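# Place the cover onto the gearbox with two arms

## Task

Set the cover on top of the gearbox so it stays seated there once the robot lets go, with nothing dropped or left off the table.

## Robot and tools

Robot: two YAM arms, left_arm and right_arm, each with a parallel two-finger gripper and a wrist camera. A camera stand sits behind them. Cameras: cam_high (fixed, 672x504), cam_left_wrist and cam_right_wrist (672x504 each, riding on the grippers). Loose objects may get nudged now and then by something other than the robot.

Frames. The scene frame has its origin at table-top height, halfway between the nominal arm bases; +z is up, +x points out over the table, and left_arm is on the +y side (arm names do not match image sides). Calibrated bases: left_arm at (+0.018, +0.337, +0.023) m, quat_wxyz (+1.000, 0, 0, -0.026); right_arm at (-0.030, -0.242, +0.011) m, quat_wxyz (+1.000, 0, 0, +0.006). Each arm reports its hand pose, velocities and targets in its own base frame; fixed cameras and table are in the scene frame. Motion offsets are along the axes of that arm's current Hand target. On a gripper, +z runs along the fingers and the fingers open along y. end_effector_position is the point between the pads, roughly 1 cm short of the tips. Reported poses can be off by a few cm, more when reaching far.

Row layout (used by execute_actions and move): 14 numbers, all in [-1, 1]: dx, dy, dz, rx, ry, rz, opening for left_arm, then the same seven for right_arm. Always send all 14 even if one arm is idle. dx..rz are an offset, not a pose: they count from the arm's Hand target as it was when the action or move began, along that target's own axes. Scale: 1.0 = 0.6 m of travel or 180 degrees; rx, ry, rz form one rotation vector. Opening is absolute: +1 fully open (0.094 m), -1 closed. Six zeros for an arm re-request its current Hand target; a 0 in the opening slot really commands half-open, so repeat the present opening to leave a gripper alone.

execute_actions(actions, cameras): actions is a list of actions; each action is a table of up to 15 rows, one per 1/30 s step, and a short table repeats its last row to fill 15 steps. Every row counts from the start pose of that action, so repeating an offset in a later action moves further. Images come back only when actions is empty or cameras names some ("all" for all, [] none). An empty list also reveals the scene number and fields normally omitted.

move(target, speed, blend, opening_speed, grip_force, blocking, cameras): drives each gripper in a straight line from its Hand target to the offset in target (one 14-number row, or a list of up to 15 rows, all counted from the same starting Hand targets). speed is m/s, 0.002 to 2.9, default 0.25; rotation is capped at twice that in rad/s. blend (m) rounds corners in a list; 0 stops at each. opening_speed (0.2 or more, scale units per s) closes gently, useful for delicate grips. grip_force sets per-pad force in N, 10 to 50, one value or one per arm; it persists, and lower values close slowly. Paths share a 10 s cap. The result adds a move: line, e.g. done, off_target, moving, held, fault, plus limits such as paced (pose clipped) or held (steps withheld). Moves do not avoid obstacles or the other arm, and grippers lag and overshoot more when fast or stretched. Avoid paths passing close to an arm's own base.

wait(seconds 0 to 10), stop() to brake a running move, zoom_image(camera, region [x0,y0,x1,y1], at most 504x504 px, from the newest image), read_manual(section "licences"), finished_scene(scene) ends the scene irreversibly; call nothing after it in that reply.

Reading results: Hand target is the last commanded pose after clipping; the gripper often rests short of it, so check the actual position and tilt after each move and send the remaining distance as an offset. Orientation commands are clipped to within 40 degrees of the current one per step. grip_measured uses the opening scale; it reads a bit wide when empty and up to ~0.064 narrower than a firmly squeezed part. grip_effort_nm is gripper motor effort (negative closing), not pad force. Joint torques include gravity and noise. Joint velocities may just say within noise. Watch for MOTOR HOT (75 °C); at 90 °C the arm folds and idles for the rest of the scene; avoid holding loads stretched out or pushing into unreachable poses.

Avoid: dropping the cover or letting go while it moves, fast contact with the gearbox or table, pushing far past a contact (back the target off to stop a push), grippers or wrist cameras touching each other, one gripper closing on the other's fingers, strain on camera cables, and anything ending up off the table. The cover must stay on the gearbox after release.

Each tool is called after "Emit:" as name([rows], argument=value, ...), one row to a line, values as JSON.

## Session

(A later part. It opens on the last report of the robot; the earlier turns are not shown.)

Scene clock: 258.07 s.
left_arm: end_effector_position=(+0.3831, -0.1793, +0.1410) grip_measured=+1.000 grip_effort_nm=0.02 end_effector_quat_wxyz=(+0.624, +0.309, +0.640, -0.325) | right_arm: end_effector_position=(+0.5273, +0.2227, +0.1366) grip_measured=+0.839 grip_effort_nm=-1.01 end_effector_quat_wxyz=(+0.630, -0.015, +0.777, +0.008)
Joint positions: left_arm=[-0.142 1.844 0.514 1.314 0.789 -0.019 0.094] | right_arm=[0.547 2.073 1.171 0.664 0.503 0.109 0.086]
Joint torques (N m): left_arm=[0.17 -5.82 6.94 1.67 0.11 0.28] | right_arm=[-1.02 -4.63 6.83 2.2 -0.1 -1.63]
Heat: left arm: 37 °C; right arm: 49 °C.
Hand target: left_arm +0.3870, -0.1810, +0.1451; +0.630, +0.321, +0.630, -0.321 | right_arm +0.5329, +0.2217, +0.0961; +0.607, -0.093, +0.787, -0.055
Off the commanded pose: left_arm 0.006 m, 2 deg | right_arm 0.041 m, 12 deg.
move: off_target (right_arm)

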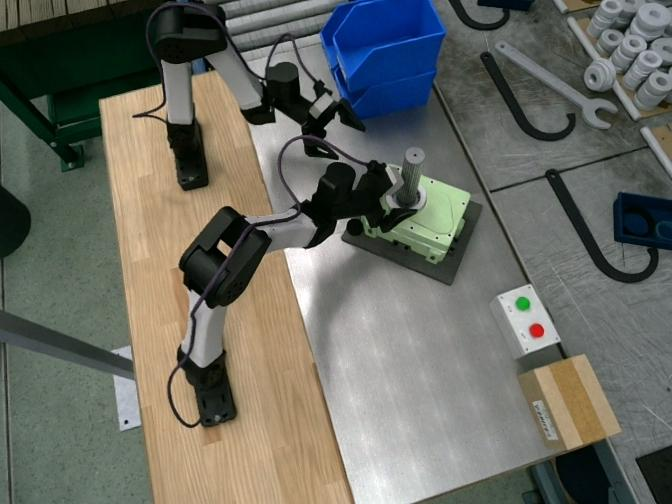

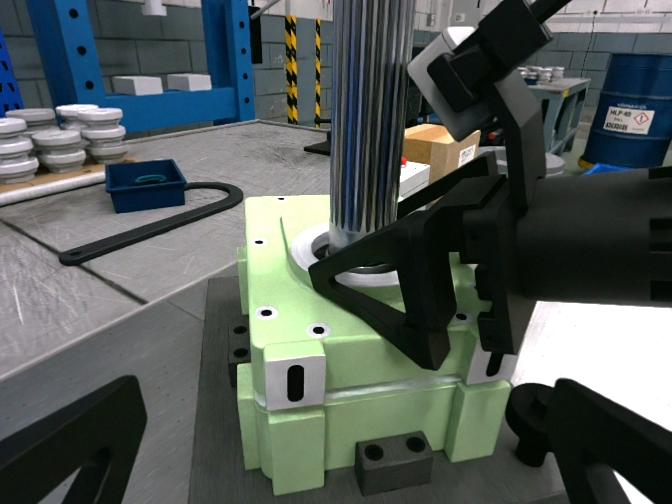

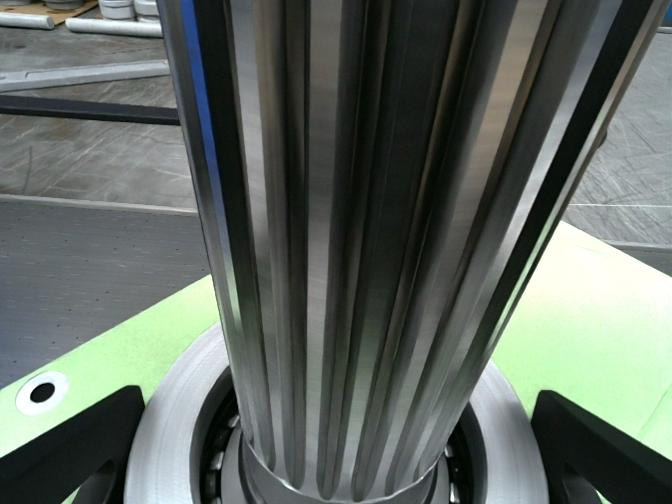

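Emit:
move([
  [0,0,0,0,0,0,1,0.05,0,0,0,0,-0.04,0.6],
  [0,0,0,0,0,0,1,0.05,0,0,0,0,0.06,0.6],
  [0,0,0,0,0,0,1,0.05,0,0,0,0.03,-0.03,0.6],
  [0,0,0,0,0,0,1,0.05,0,0,0,-0.03,0.0,0.6],
  [0,0,0,0,0,0,1,0.05,0,0,0,0.0,0.0,0.6],
], speed=0.15, blend=[0.01,0.01,0.01,0.01,0], cameras=["all"])

Emit:
zoom_image(camera="cam_left_wrist", region=[220, 300, 556, 496])

Emit:
zoom_image(camera="cam_high", region=[350, 140, 490, 280])

Scene clock: 265.50 s.
left_arm: end_effector_position=(+0.3831, -0.1793, +0.1410) grip_measured=+1.000 grip_effort_nm=0.02 end_effector_quat_wxyz=(+0.624, +0.309, +0.640, -0.325) | right_arm: end_effector_position=(+0.5242, +0.2275, +0.1468) grip_measured=+0.602 grip_effort_nm=-0.08 end_effector_quat_wxyz=(+0.703, -0.047, +0.710, +0.009)
Joint positions: left_arm=[-0.142 1.844 0.514 1.314 0.789 -0.019 0.094] | right_arm=[0.547 2.152 1.091 1.049 0.469 -0.047 0.075]
Joint torques (N m): left_arm=[0.16 -5.79 6.93 1.68 0.11 0.27] | right_arm=[-1.36 -8.36 3.49 -0.09 0.16 -0.25]
Heat: left arm: 37 °C; right arm: 48 °C.
Hand target: left_arm +0.3870, -0.1810, +0.1451; +0.630, +0.321, +0.630, -0.321 | right_arm +0.5256, +0.2153, +0.0678; +0.607, -0.093, +0.787, -0.055
Off the commanded pose: left_arm 0.006 m, 2 deg | right_arm 0.080 m, 17 deg.
move: off_target (right_arm)

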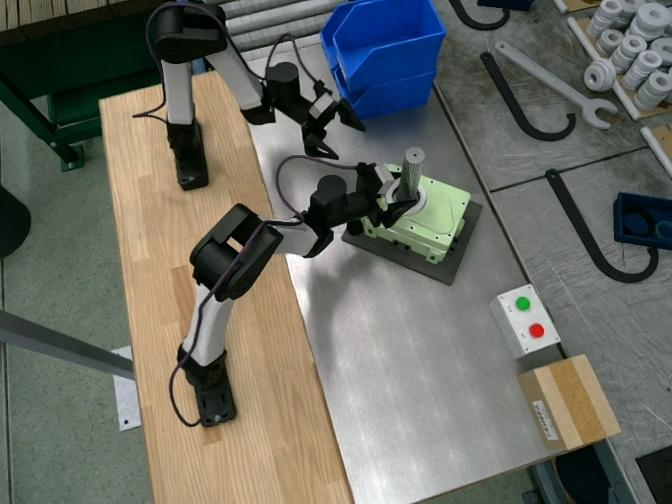

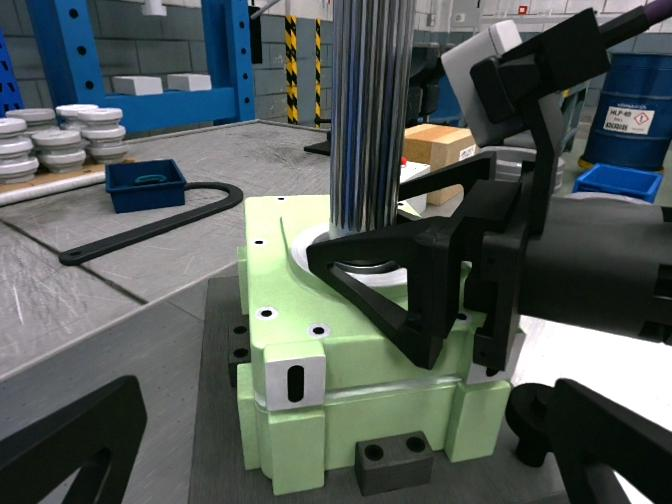

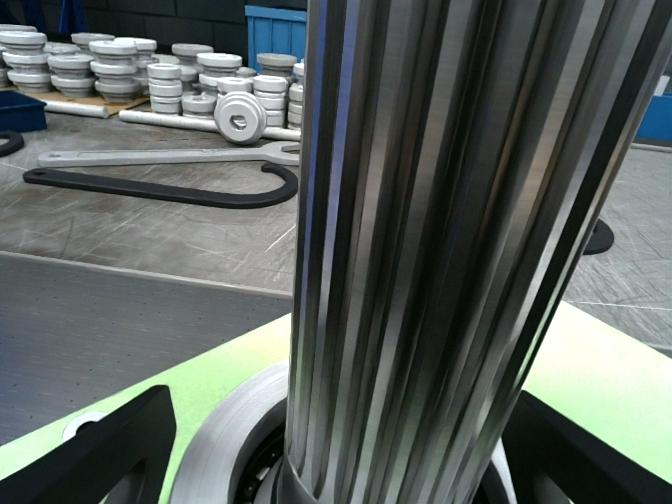

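Scaled by 1.500 from the camera's 672x504 image, which has a finer 960x720 frame.

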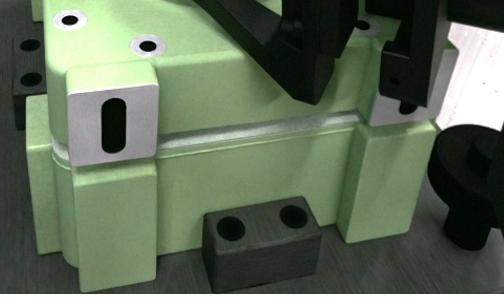

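Scaled by 3.600 from the camera's 672x504 image, which has a finer 960x720 frame.

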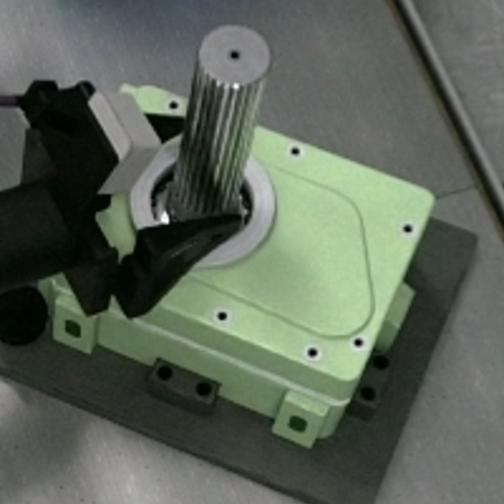

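Emit:
zoom_image(camera="cam_left_wrist", region=[230, 370, 370, 490])

Emit:
zoom_image(camera="cam_left_wrist", region=[390, 330, 530, 450])

Emit:
zoom_image(camera="cam_left_wrist", region=[290, 200, 470, 320])

Scaled by 3.600 from the camera's 672x504 image, which has a finer 960x720 frame.

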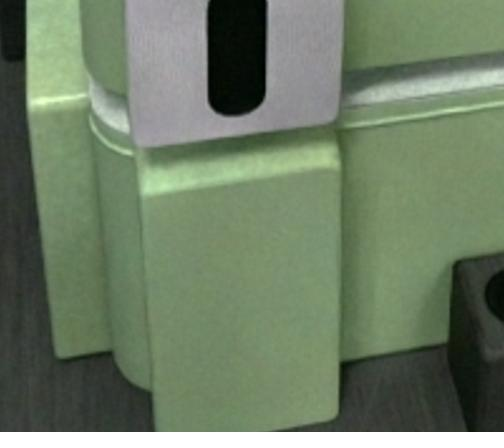

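Scaled by 3.600 from the camera's 672x504 image, which has a finer 960x720 frame.

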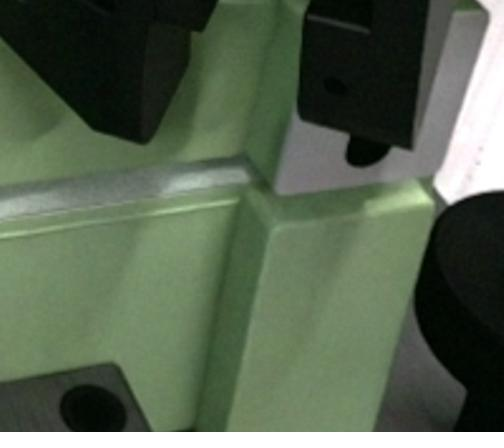

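Scaled by 2.800 from the camera's 672x504 image, which has a finer 960x720 frame.

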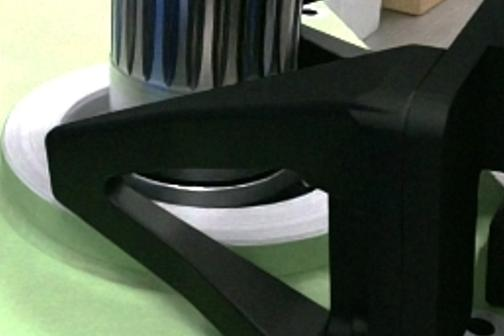

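Emit:
move([
  [0,0,0,0,0,0,1,-0.1557,-0.018,-0.0434,0,0,0.0663,0.6],
  [0,0,0,0,0,0,1,-0.1557,-0.018,-0.0434,0,0,0.0663,1],
  [0,0,0,0,0,0,1,-0.1120,-0.0130,-0.0098,0,0,0.0663,1],
], speed=[0.1,0.1,0.08], blend=[0,0,0], opening_speed=0.6, cameras=["cam_left_wrist","cam_right_wrist"])

Scene clock: 280.63 s.
left_arm: end_effector_position=(+0.3831, -0.1793, +0.1410) grip_measured=+1.000 grip_effort_nm=0.02 end_effector_quat_wxyz=(+0.624, +0.309, +0.640, -0.325) | right_arm: end_effector_position=(+0.5306, +0.2226, +0.1434) grip_measured=+0.998 grip_effort_nm=0.10 end_effector_quat_wxyz=(+0.617, -0.003, +0.787, +0.009)
Joint positions: left_arm=[-0.142 1.844 0.514 1.314 0.789 -0.019 0.094] | right_arm=[0.546 2.056 1.22 0.558 0.511 0.148 0.094]
Joint torques (N m): left_arm=[0.14 -5.82 6.91 1.69 0.12 0.28] | right_arm=[-1.25 -9.42 8.96 1.98 -0.18 -0.04]
Heat: left arm: 37 °C; right arm: 45 °C.
Hand target: left_arm +0.3870, -0.1810, +0.1451; +0.630, +0.321, +0.630, -0.321 | right_arm +0.5370, +0.2219, +0.1343; +0.609, -0.011, +0.793, +0.009
Off the commanded pose: left_arm 0.006 m, 2 deg | right_arm 0.011 m, 1 deg.
move: off_target (right_arm); target 2's new opening was sent with right_arm's hand 0.017 m and 1 deg from that target
Images, in order (width x height): cam_left_wrist 672x504, cam_right_wrist 672x504.

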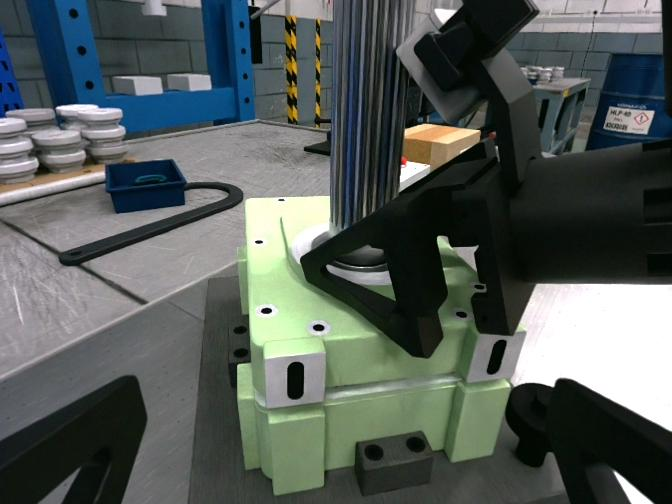

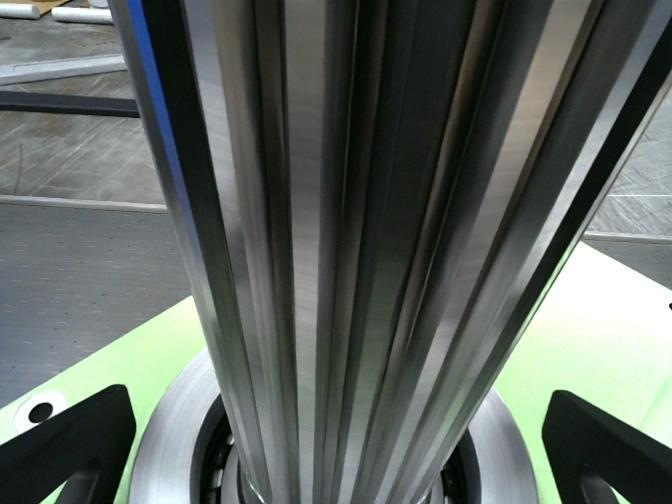

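Emit:
zoom_image(camera="cam_left_wrist", region=[220, 300, 556, 496])

Emit:
zoom_image(camera="cam_left_wrist", region=[270, 200, 450, 300])

Emit:
zoom_image(camera="cam_right_wrist", region=[120, 300, 560, 504])

Scaled by 1.500 from the camera's 672x504 image, which has a finer 960x720 frame.

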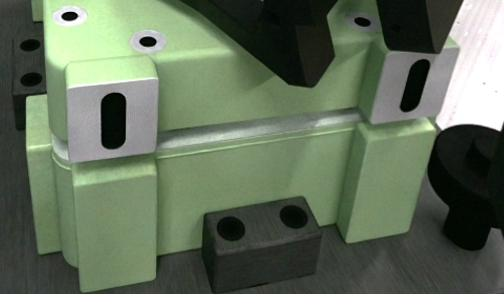

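Scaled by 2.800 from the camera's 672x504 image, which has a finer 960x720 frame.

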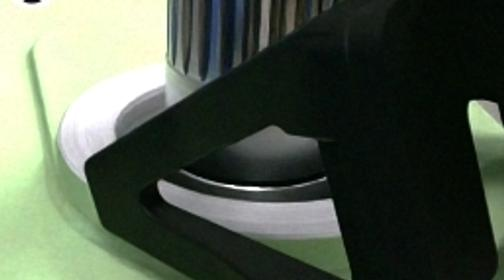

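Scaled by 1.145 from the camera's 672x504 image, which has a finer 960x720 frame.

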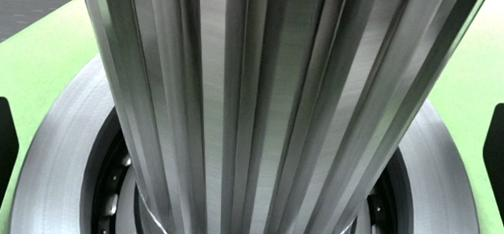

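Emit:
move([
  [0,0,0,0,0,0,1,0.0145,0,0.0039,0,0,0,1],
  [0,0,0,0,0,0,1,0.0145,0,0.0039,0,0,0,0.6],
  [0,0,0,0,0,0,1,0.06,0,0.0039,0,0,-0.055,0.6],
  [0,0,0,0,0,0,1,0.06,0,0.0039,-0.0323,0,-0.0637,0.6],
], speed=[0.06,0.06,0.1,0.1], blend=[0,0,0,0], opening_speed=0.6, cameras=["all"])

Emit:
zoom_image(camera="cam_left_wrist", region=[220, 300, 556, 496])

Emit:
zoom_image(camera="cam_high", region=[350, 140, 490, 280])

Scene clock: 286.90 s.
left_arm: end_effector_position=(+0.3831, -0.1793, +0.1410) grip_measured=+1.000 grip_effort_nm=0.02 end_effector_quat_wxyz=(+0.624, +0.309, +0.640, -0.325) | right_arm: end_effector_position=(+0.5345, +0.2353, +0.1459) grip_measured=+0.602 grip_effort_nm=-0.07 end_effector_quat_wxyz=(+0.660, -0.094, +0.745, +0.026)
Joint positions: left_arm=[-0.142 1.844 0.514 1.314 0.789 -0.019 0.094] | right_arm=[0.517 2.101 1.156 0.81 0.348 -0.039 0.075]
Joint torques (N m): left_arm=[0.21 -5.86 6.97 1.7 0.11 0.28] | right_arm=[-1.4 -10.37 3.9 1.05 0.09 -0.3]
Heat: left arm: 37 °C; right arm: 45 °C.
Hand target: left_arm +0.3870, -0.1810, +0.1451; +0.630, +0.321, +0.630, -0.321 | right_arm +0.5300, +0.2218, +0.0990; +0.606, -0.121, +0.786, -0.012
Off the commanded pose: left_arm 0.006 m, 2 deg | right_arm 0.049 m, 10 deg.
move: off_target (right_arm); target 2's new opening was sent with right_arm's hand 0.019 m and 3 deg from that target

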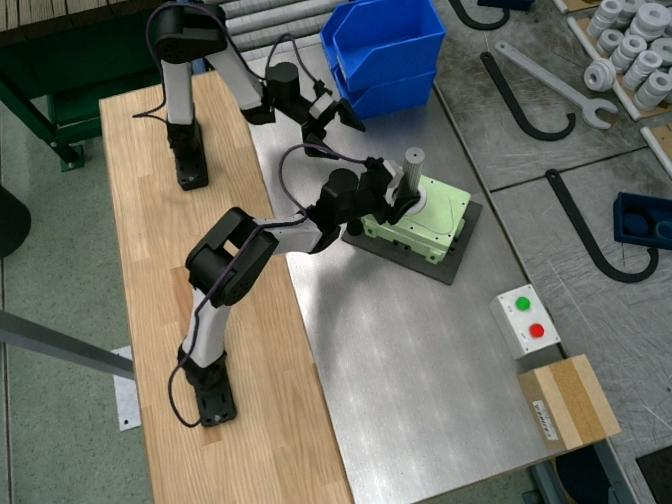

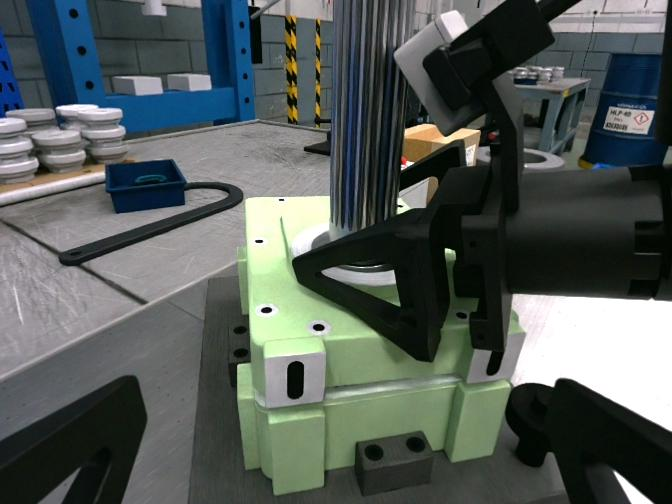

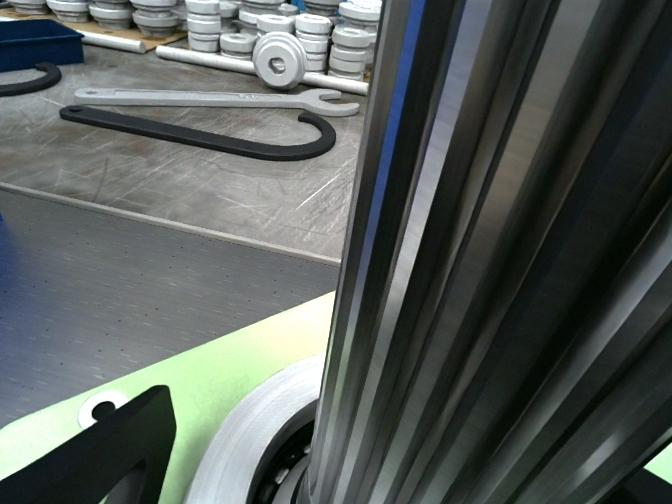

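Scaled by 1.500 from the camera's 672x504 image, which has a finer 960x720 frame.

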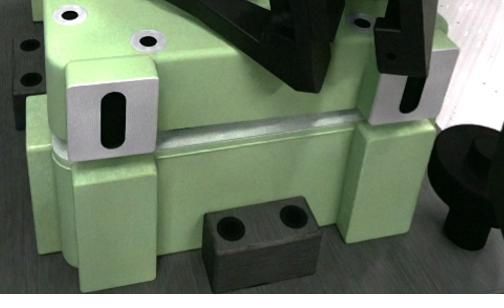

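Scaled by 3.600 from the camera's 672x504 image, which has a finer 960x720 frame.

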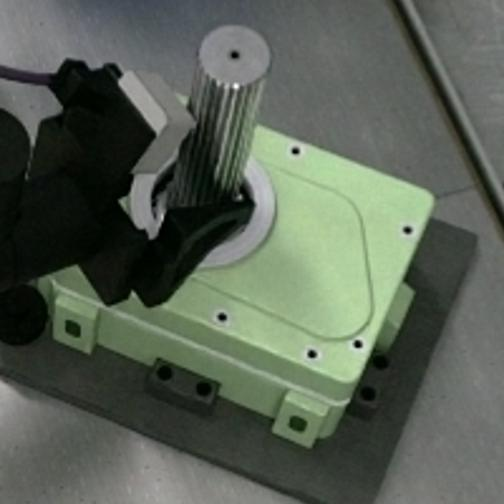

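Emit:
move([
  [0,0,0,0,0,0,1,-0.1045,-0.0182,-0.0291,0.0322,0.0004,0.0639,0.6],
  [0,0,0,0,0,0,1,-0.1045,-0.0182,-0.0291,0.0322,0.0004,0.0639,1],
  [0,0,0,0,0,0,1,-0.0243,-0.0055,0.0026,0.0322,0.0004,0.0639,1],
], speed=[0.12,0.1,0.08], blend=[0,0,0], opening_speed=0.7, cameras=["cam_left_wrist","cam_right_wrist"])

Scene clock: 292.37 s.
left_arm: end_effector_position=(+0.3831, -0.1793, +0.1410) grip_measured=+1.000 grip_effort_nm=0.02 end_effector_quat_wxyz=(+0.624, +0.309, +0.640, -0.325) | right_arm: end_effector_position=(+0.5338, +0.2282, +0.1423) grip_measured=+0.998 grip_effort_nm=0.10 end_effector_quat_wxyz=(+0.634, -0.011, +0.773, +0.012)
Joint positions: left_arm=[-0.142 1.844 0.514 1.314 0.789 -0.019 0.094] | right_arm=[0.55 2.09 1.213 0.653 0.506 0.115 0.094]
Joint torques (N m): left_arm=[0.16 -5.81 6.94 1.69 0.11 0.29] | right_arm=[-1.47 -8.95 6.15 1.78 -0.12 0.32]
Heat: left arm: 37 °C; right arm: 45 °C.
Hand target: left_arm +0.3870, -0.1810, +0.1451; +0.630, +0.321, +0.630, -0.321 | right_arm +0.5356, +0.2216, +0.1130; +0.609, -0.011, +0.793, +0.009
Off the commanded pose: left_arm 0.006 m, 2 deg | right_arm 0.030 m, 4 deg.
move: off_target (right_arm); target 2's new opening was sent with right_arm's hand 0.025 m and 3 deg from that target
Images, in order (width x height): cam_left_wrist 672x504, cam_right_wrist 672x504.

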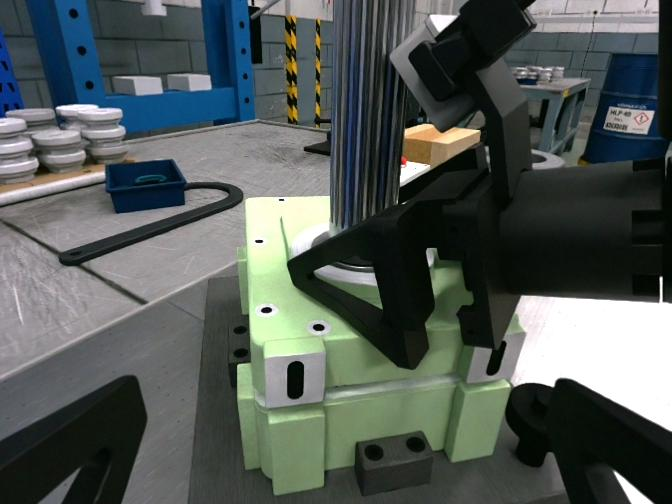

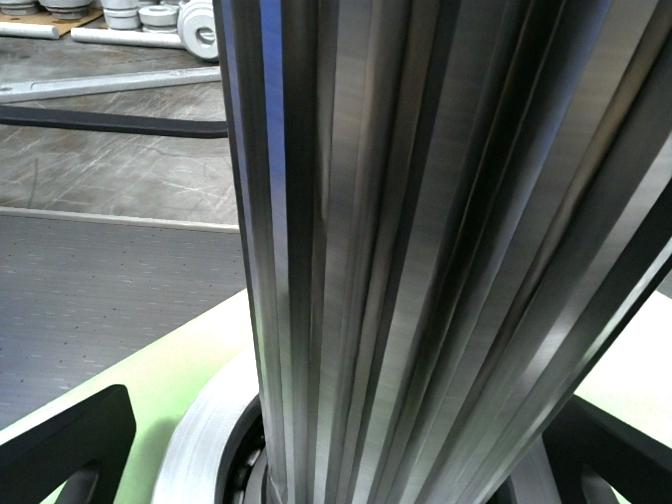

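Emit:
move([
  [0,0,0,0,0,0,1,-0.0725,-0.0,-0.0194,0,0,0,1],
  [0,0,0,0,0,0,1,-0.0725,-0.025,-0.0194,0,0,0,1],
  [0,0,0,0,0,0,1,-0.0407,-0.0117,-0.0109,0,0,0,1],
], speed=[0.15,0.1,0.06], blend=[0.01,0.002,0], cameras=["cam_right_wrist"])

Scene clock: 294.13 s.
left_arm: end_effector_position=(+0.3831, -0.1793, +0.1410) grip_measured=+1.000 grip_effort_nm=0.02 end_effector_quat_wxyz=(+0.624, +0.309, +0.640, -0.325) | right_arm: end_effector_position=(+0.5280, +0.2265, +0.1419) grip_measured=+0.998 grip_effort_nm=0.10 end_effector_quat_wxyz=(+0.607, -0.027, +0.794, +0.010)
Joint positions: left_arm=[-0.142 1.844 0.514 1.314 0.789 -0.019 0.094] | right_arm=[0.544 2.043 1.218 0.527 0.474 0.122 0.094]
Joint torques (N m): left_arm=[0.17 -5.76 6.91 1.68 0.11 0.3] | right_arm=[-2.19 -10.45 7.51 2.29 0.09 0.19]
Heat: left arm: 37 °C; right arm: 45 °C.
Hand target: left_arm +0.3870, -0.1810, +0.1451; +0.630, +0.321, +0.630, -0.321 | right_arm +0.5358, +0.2146, +0.1383; +0.609, -0.011, +0.793, +0.009
Off the commanded pose: left_arm 0.006 m, 2 deg | right_arm 0.015 m, 2 deg.
move: off_target (right_arm); blend cut to 0.0075 m at target 1
Images, in order (width x height): cam_right_wrist 672x504.

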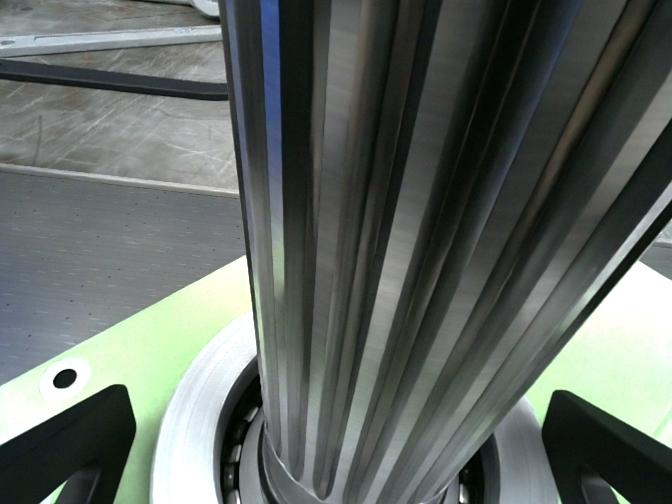

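Emit:
move([
  [0,0,0,0,0,0,1,0.0,-0.0167,0.0,0,0,0,1],
  [0,0,0,0,0,0,1,0.030,-0.0117,0.0166,0,0,0,1],
], speed=[0.1,0.08], blend=[0.003,0], cameras=["cam_right_wrist"])

Scene clock: 295.67 s.
left_arm: end_effector_position=(+0.3831, -0.1793, +0.1410) grip_measured=+1.000 grip_effort_nm=0.02 end_effector_quat_wxyz=(+0.624, +0.309, +0.640, -0.325) | right_arm: end_effector_position=(+0.5327, +0.2244, +0.1406) grip_measured=+0.999 grip_effort_nm=0.09 end_effector_quat_wxyz=(+0.628, -0.021, +0.777, +0.021)
Joint positions: left_arm=[-0.142 1.844 0.514 1.314 0.789 -0.019 0.094] | right_arm=[0.533 2.073 1.193 0.643 0.461 0.113 0.094]
Joint torques (N m): left_arm=[0.2 -5.76 6.93 1.68 0.12 0.3] | right_arm=[-2.81 -8.94 7.38 1.81 0.01 0.23]
Heat: left arm: 37 °C; right arm: 45 °C.
Hand target: left_arm +0.3870, -0.1810, +0.1451; +0.630, +0.321, +0.630, -0.321 | right_arm +0.5409, +0.2078, +0.1183; +0.609, -0.011, +0.793, +0.009
Off the commanded pose: left_arm 0.006 m, 2 deg | right_arm 0.029 m, 3 deg.
move: off_target (right_arm)
Images, in order (width x height): cam_right_wrist 672x504.

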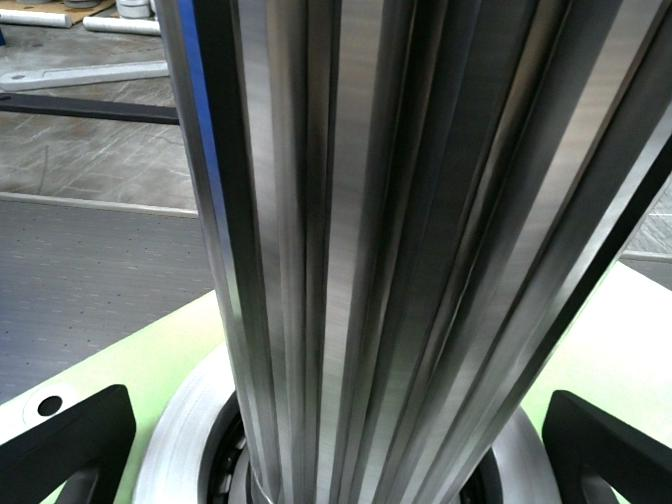

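Emit:
move([
  [0,0,0,0,0,0,1,0.0322,0.0,0.0086,0,0,0,1],
], speed=[0.08], cameras=["cam_right_wrist","cam_left_wrist"])

Emit:
zoom_image(camera="cam_left_wrist", region=[270, 200, 530, 370])

Scene clock: 297.13 s.
left_arm: end_effector_position=(+0.3831, -0.1793, +0.1410) grip_measured=+1.000 grip_effort_nm=0.02 end_effector_quat_wxyz=(+0.624, +0.309, +0.640, -0.325) | right_arm: end_effector_position=(+0.5365, +0.2238, +0.1398) grip_measured=+0.999 grip_effort_nm=0.08 end_effector_quat_wxyz=(+0.647, -0.007, +0.762, +0.032)
Joint positions: left_arm=[-0.142 1.844 0.514 1.314 0.789 -0.019 0.094] | right_arm=[0.53 2.106 1.182 0.743 0.464 0.123 0.094]
Joint torques (N m): left_arm=[0.16 -5.76 6.94 1.68 0.11 0.3] | right_arm=[-2.51 -8.1 5.83 1.49 -0.04 0.12]
Heat: left arm: 37 °C; right arm: 45 °C.
Hand target: left_arm +0.3870, -0.1810, +0.1451; +0.630, +0.321, +0.630, -0.321 | right_arm +0.5409, +0.2078, +0.0983; +0.609, -0.011, +0.793, +0.009
Off the commanded pose: left_arm 0.006 m, 2 deg | right_arm 0.045 m, 6 deg.
move: off_target (right_arm)
Images, in order (width x height): cam_left_wrist 672x504, cam_right_wrist 672x504.

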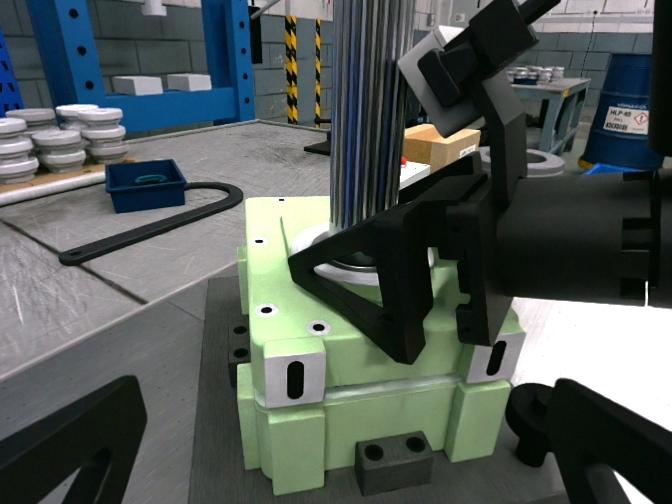

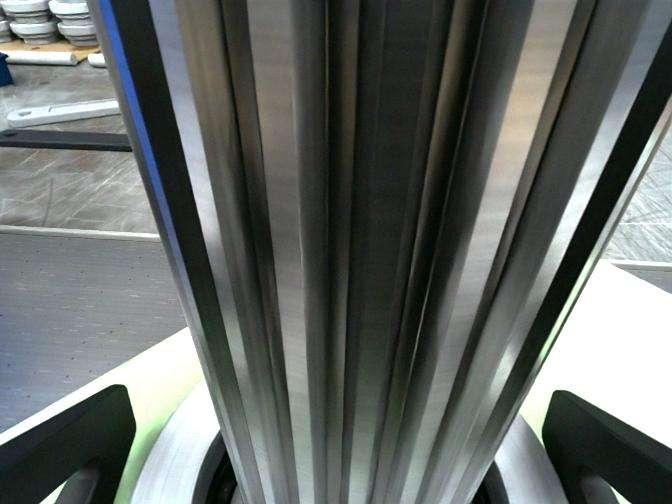

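Scaled by 1.938 from the camera's 672x504 image, which has a finer 960x720 frame.

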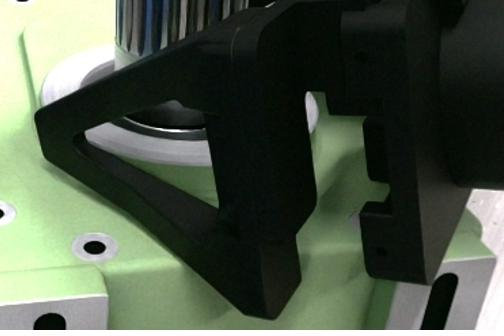

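Emit:
move([
  [0,0,0,0,0,0,1,-0.07,0.0,-0.019,0,0.0556,0,1],
  [0,0,0,0,0,0,1,-0.0398,0.0,-0.0106,0,0.0556,0,1],
], speed=[0.1,0.08], blend=[0.003,0], cameras=["cam_right_wrist","cam_left_wrist"])

Emit:
zoom_image(camera="cam_left_wrist", region=[270, 200, 530, 370])

Scene clock: 299.70 s.
left_arm: end_effector_position=(+0.3831, -0.1793, +0.1410) grip_measured=+1.000 grip_effort_nm=0.02 end_effector_quat_wxyz=(+0.624, +0.309, +0.640, -0.325) | right_arm: end_effector_position=(+0.5186, +0.2219, +0.1336) grip_measured=+0.999 grip_effort_nm=0.08 end_effector_quat_wxyz=(+0.552, -0.003, +0.834, +0.016)
Joint positions: left_arm=[-0.142 1.844 0.514 1.314 0.789 -0.019 0.094] | right_arm=[0.544 2.002 1.269 0.279 0.468 0.242 0.094]
Joint torques (N m): left_arm=[0.18 -5.76 6.87 1.69 0.1 0.28] | right_arm=[-4.59 -6.95 12.88 1.72 -0.46 -0.33]
Heat: left arm: 37 °C; right arm: 45 °C.
Hand target: left_arm +0.3870, -0.1810, +0.1451; +0.630, +0.321, +0.630, -0.321 | right_arm +0.5410, +0.2077, +0.1230; +0.537, -0.012, +0.843, +0.008
Off the commanded pose: left_arm 0.006 m, 2 deg | right_arm 0.028 m, 2 deg.
move: off_target (right_arm)
Images, in order (width x height): cam_left_wrist 672x504, cam_right_wrist 672x504.

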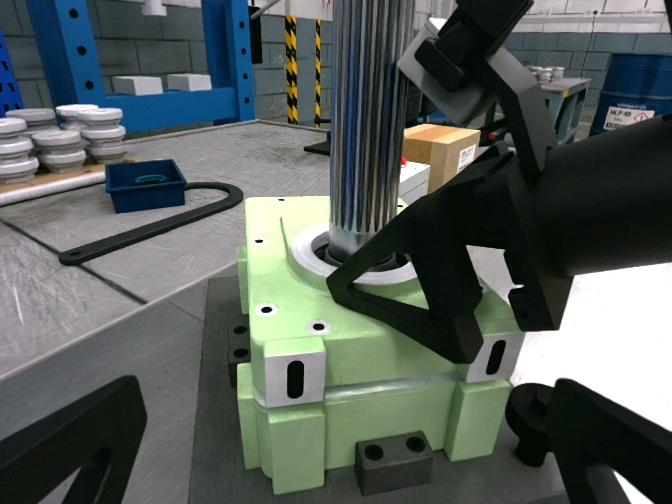

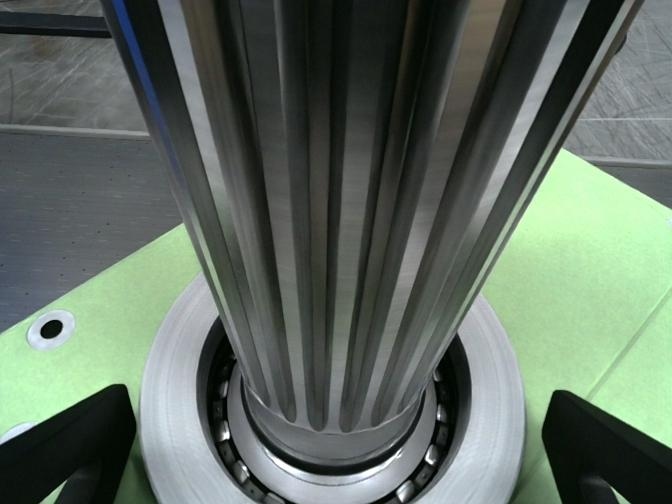

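Scaled by 1.938 from the camera's 672x504 image, which has a finer 960x720 frame.

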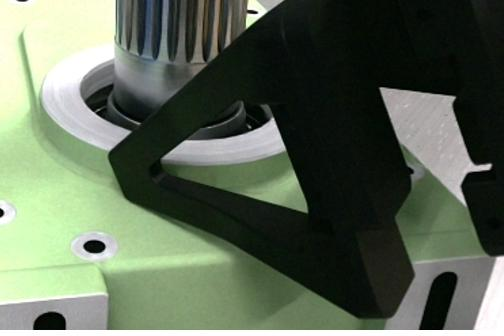

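Emit:
move([
  [0,0,0,0,0,0,1,-0.0295,0.0186,-0.005,0,-0.0167,0,1],
  [0,0,0,0,0,0,1,-0.0059,0.0186,0.0088,0,-0.0167,0,1],
], speed=[0.1,0.08], blend=[0.003,0], cameras=["cam_right_wrist"])

Scene clock: 307.90 s.
left_arm: end_effector_position=(+0.3831, -0.1793, +0.1410) grip_measured=+1.000 grip_effort_nm=0.02 end_effector_quat_wxyz=(+0.624, +0.309, +0.640, -0.325) | right_arm: end_effector_position=(+0.5219, +0.2240, +0.1339) grip_measured=+0.999 grip_effort_nm=0.08 end_effector_quat_wxyz=(+0.567, +0.015, +0.824, +0.006)
Joint positions: left_arm=[-0.142 1.844 0.514 1.314 0.789 -0.019 0.094] | right_arm=[0.56 2.029 1.278 0.325 0.525 0.252 0.094]
Joint torques (N m): left_arm=[0.2 -5.83 6.94 1.69 0.09 0.28] | right_arm=[-4.18 -6.19 12.97 2.07 -0.74 -0.58]
Heat: left arm: 37 °C; right arm: 45 °C.
Hand target: left_arm +0.3870, -0.1810, +0.1451; +0.630, +0.321, +0.630, -0.321 | right_arm +0.5469, +0.2192, +0.1239; +0.559, -0.011, +0.829, +0.008
Off the commanded pose: left_arm 0.006 m, 2 deg | right_arm 0.027 m, 3 deg.
move: off_target (right_arm)
Images, in order (width x height): cam_right_wrist 672x504.

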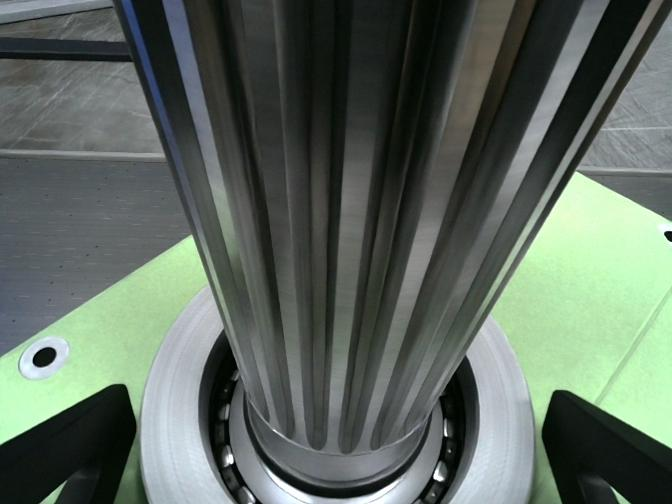

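Emit:
move([
  [0,0,0,0,0,0,1,0.0044,0,-0.0288,0,0,0,1],
  [0,0,0,0,0,0,1,0.0044,0,-0.0288,0,0,0,0.6],
], speed=[0.1,0.08], blend=[0,0], opening_speed=0.7, cameras=["all"])

Emit:
zoom_image(camera="cam_left_wrist", region=[270, 200, 530, 370])

Emit:
zoom_image(camera="cam_right_wrist", region=[120, 300, 560, 504])

Scene clock: 310.30 s.
left_arm: end_effector_position=(+0.3831, -0.1793, +0.1410) grip_measured=+1.000 grip_effort_nm=0.02 end_effector_quat_wxyz=(+0.624, +0.309, +0.640, -0.325) | right_arm: end_effector_position=(+0.5217, +0.2245, +0.1342) grip_measured=+0.814 grip_effort_nm=-1.01 end_effector_quat_wxyz=(+0.569, +0.013, +0.822, +0.006)
Joint positions: left_arm=[-0.142 1.844 0.514 1.314 0.789 -0.019 0.094] | right_arm=[0.56 2.029 1.272 0.338 0.525 0.246 0.085]
Joint torques (N m): left_arm=[0.1 -5.76 7.02 1.69 0.12 0.28] | right_arm=[-2.82 -10.88 8.27 1.95 -0.57 -0.42]
Motor temperatures (°C): left_arm=[21 28 37 37 22 21 20] | right_arm=[23 39 40 45 20 19 20]
Heat: left arm: 37 °C; right arm: 45 °C.
Hand target: left_arm +0.3870, -0.1810, +0.1451; +0.630, +0.321, +0.630, -0.321 | right_arm +0.5299, +0.2186, +0.1280; +0.559, -0.011, +0.829, +0.008
Off the commanded pose: left_arm 0.006 m, 2 deg | right_arm 0.012 m, 3 deg.
move: off_target (right_arm); target 2's new opening was sent with right_arm's hand 0.012 m and 3 deg from that target

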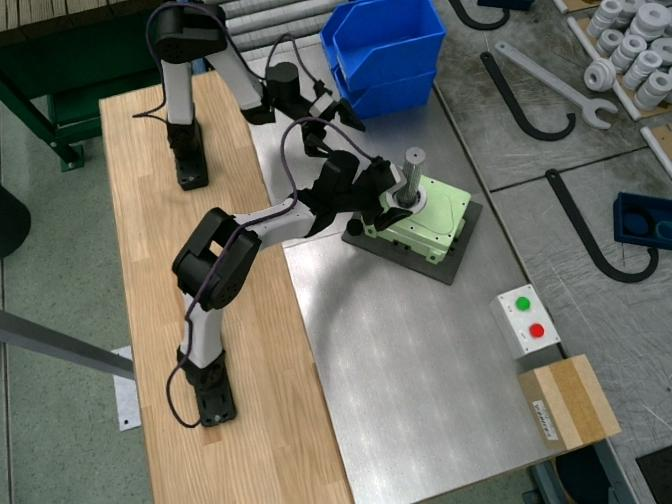

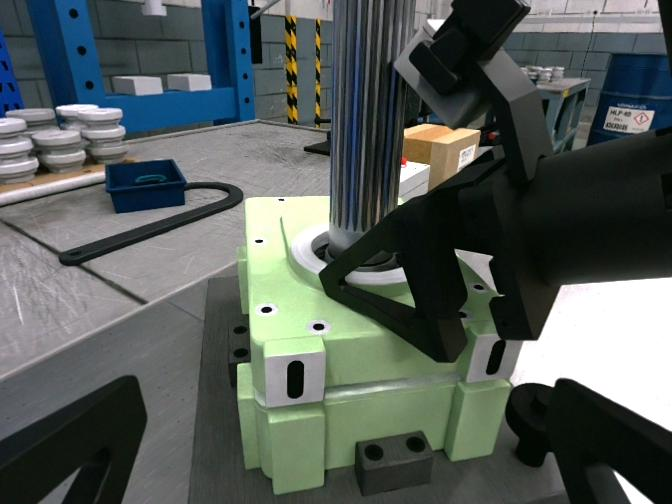

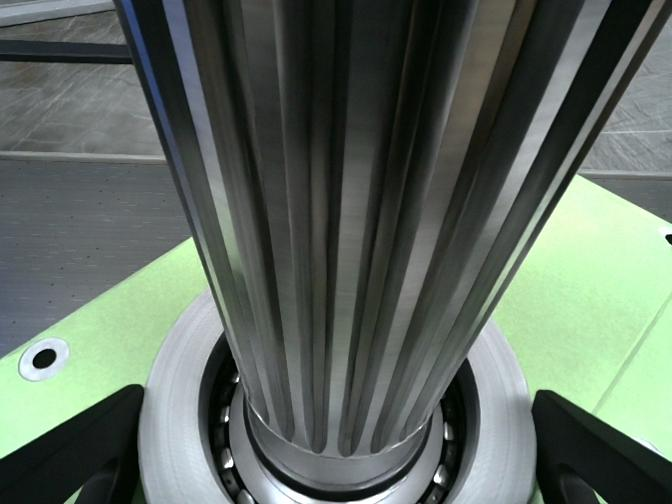

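Scaled by 1.938 from the camera's 672x504 image, which has a finer 960x720 frame.

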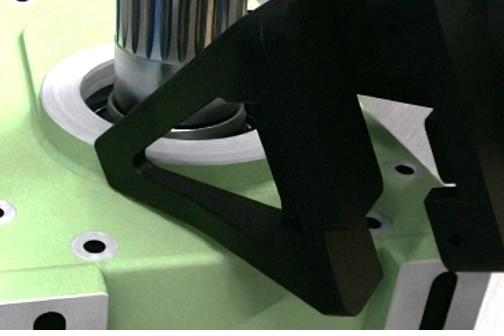

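Scaled by 1.145 from the camera's 672x504 image, which has a finer 960x720 frame.

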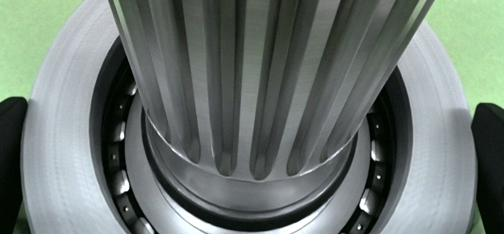

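Emit:
move([
  [0,0,0,0,0,0,1,0.0927,0,0.0375,0,0,-0.02,0.6],
  [0,0,0,0,0,0,1,0.0927,0,0.0375,0,0,-0.05,0.6],
  [0,0,0,0,0,0,1,0.0927,0,0.0375,-0.0206,0,-0.0527,0.6],
  [0,0,0,0,0,0,1,0.0927,0,0.0375,0.0206,0,-0.0357,0.6],
  [0,0,0,0,0,0,1,0.0927,0,0.0375,0,0,-0.044,0.6],
], speed=0.15, blend=[0,0,0,0,0], cameras=["all"])

Emit:
zoom_image(camera="cam_left_wrist", region=[220, 300, 556, 496])

Emit:
zoom_image(camera="cam_high", region=[350, 140, 490, 280])

Scene clock: 314.60 s.
left_arm: end_effector_position=(+0.3831, -0.1793, +0.1410) grip_measured=+1.000 grip_effort_nm=0.02 end_effector_quat_wxyz=(+0.624, +0.309, +0.640, -0.325) | right_arm: end_effector_position=(+0.5183, +0.2230, +0.1324) grip_measured=+0.805 grip_effort_nm=-1.01 end_effector_quat_wxyz=(+0.619, +0.005, +0.785, +0.008)
Joint positions: left_arm=[-0.142 1.844 0.514 1.314 0.789 -0.019 0.094] | right_arm=[0.567 2.054 1.158 0.62 0.543 0.165 0.085]
Joint torques (N m): left_arm=[0.13 -5.81 6.94 1.68 0.11 0.28] | right_arm=[-3.18 -3.11 7.35 1.33 -0.86 -0.9]
Heat: left arm: 37 °C; right arm: 44 °C.
Hand target: left_arm +0.3870, -0.1810, +0.1451; +0.630, +0.321, +0.630, -0.321 | right_arm +0.5299, +0.2187, +0.0681; +0.558, -0.069, +0.826, -0.030
Off the commanded pose: left_arm 0.006 m, 2 deg | right_arm 0.066 m, 13 deg.
move: off_target (right_arm)

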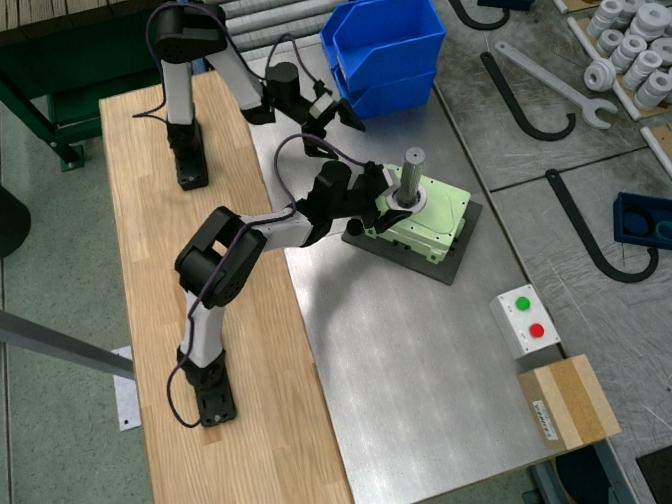

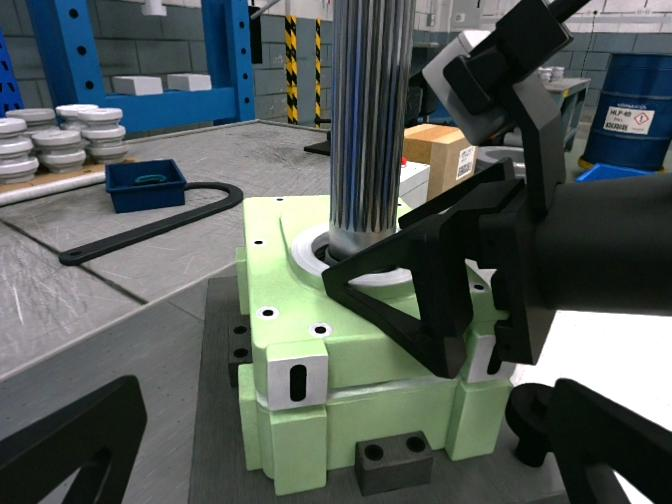

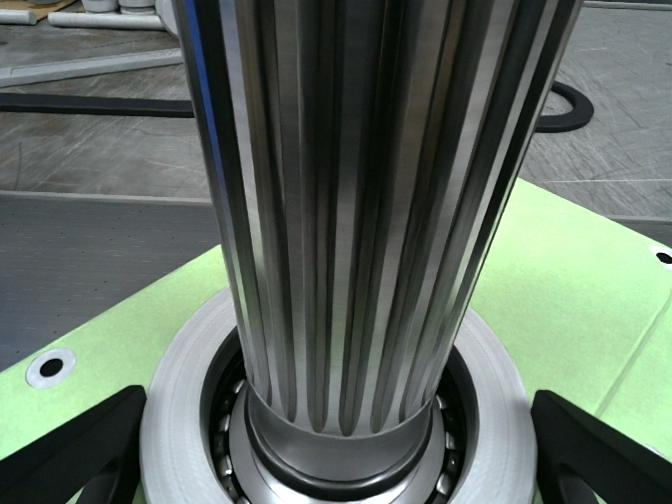

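Scaled by 1.500 from the camera's 672x504 image, which has a finer 960x720 frame.

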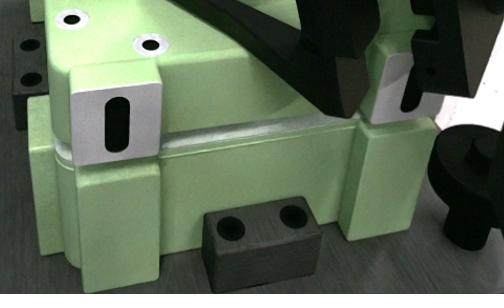

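Scaled by 3.600 from the camera's 672x504 image, which has a finer 960x720 frame.

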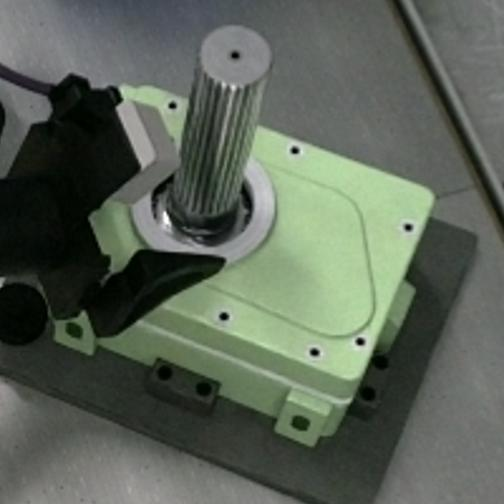

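Emit:
zoom_image(camera="cam_left_wrist", region=[230, 370, 370, 490])

Emit:
zoom_image(camera="cam_left_wrist", region=[390, 330, 530, 450])

Scaled by 3.600 from the camera's 672x504 image, which has a finer 960x720 frame.

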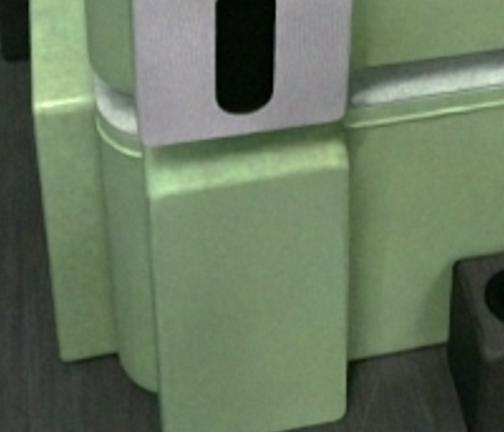

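Scaled by 3.600 from the camera's 672x504 image, which has a finer 960x720 frame.

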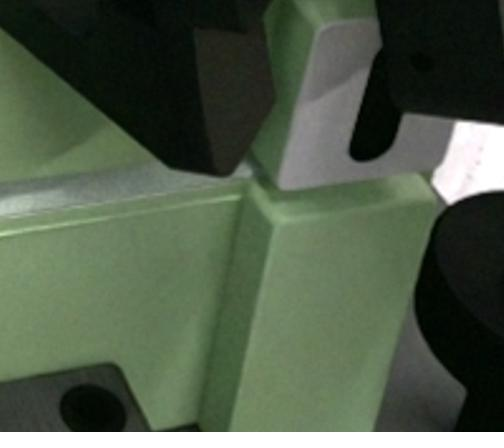

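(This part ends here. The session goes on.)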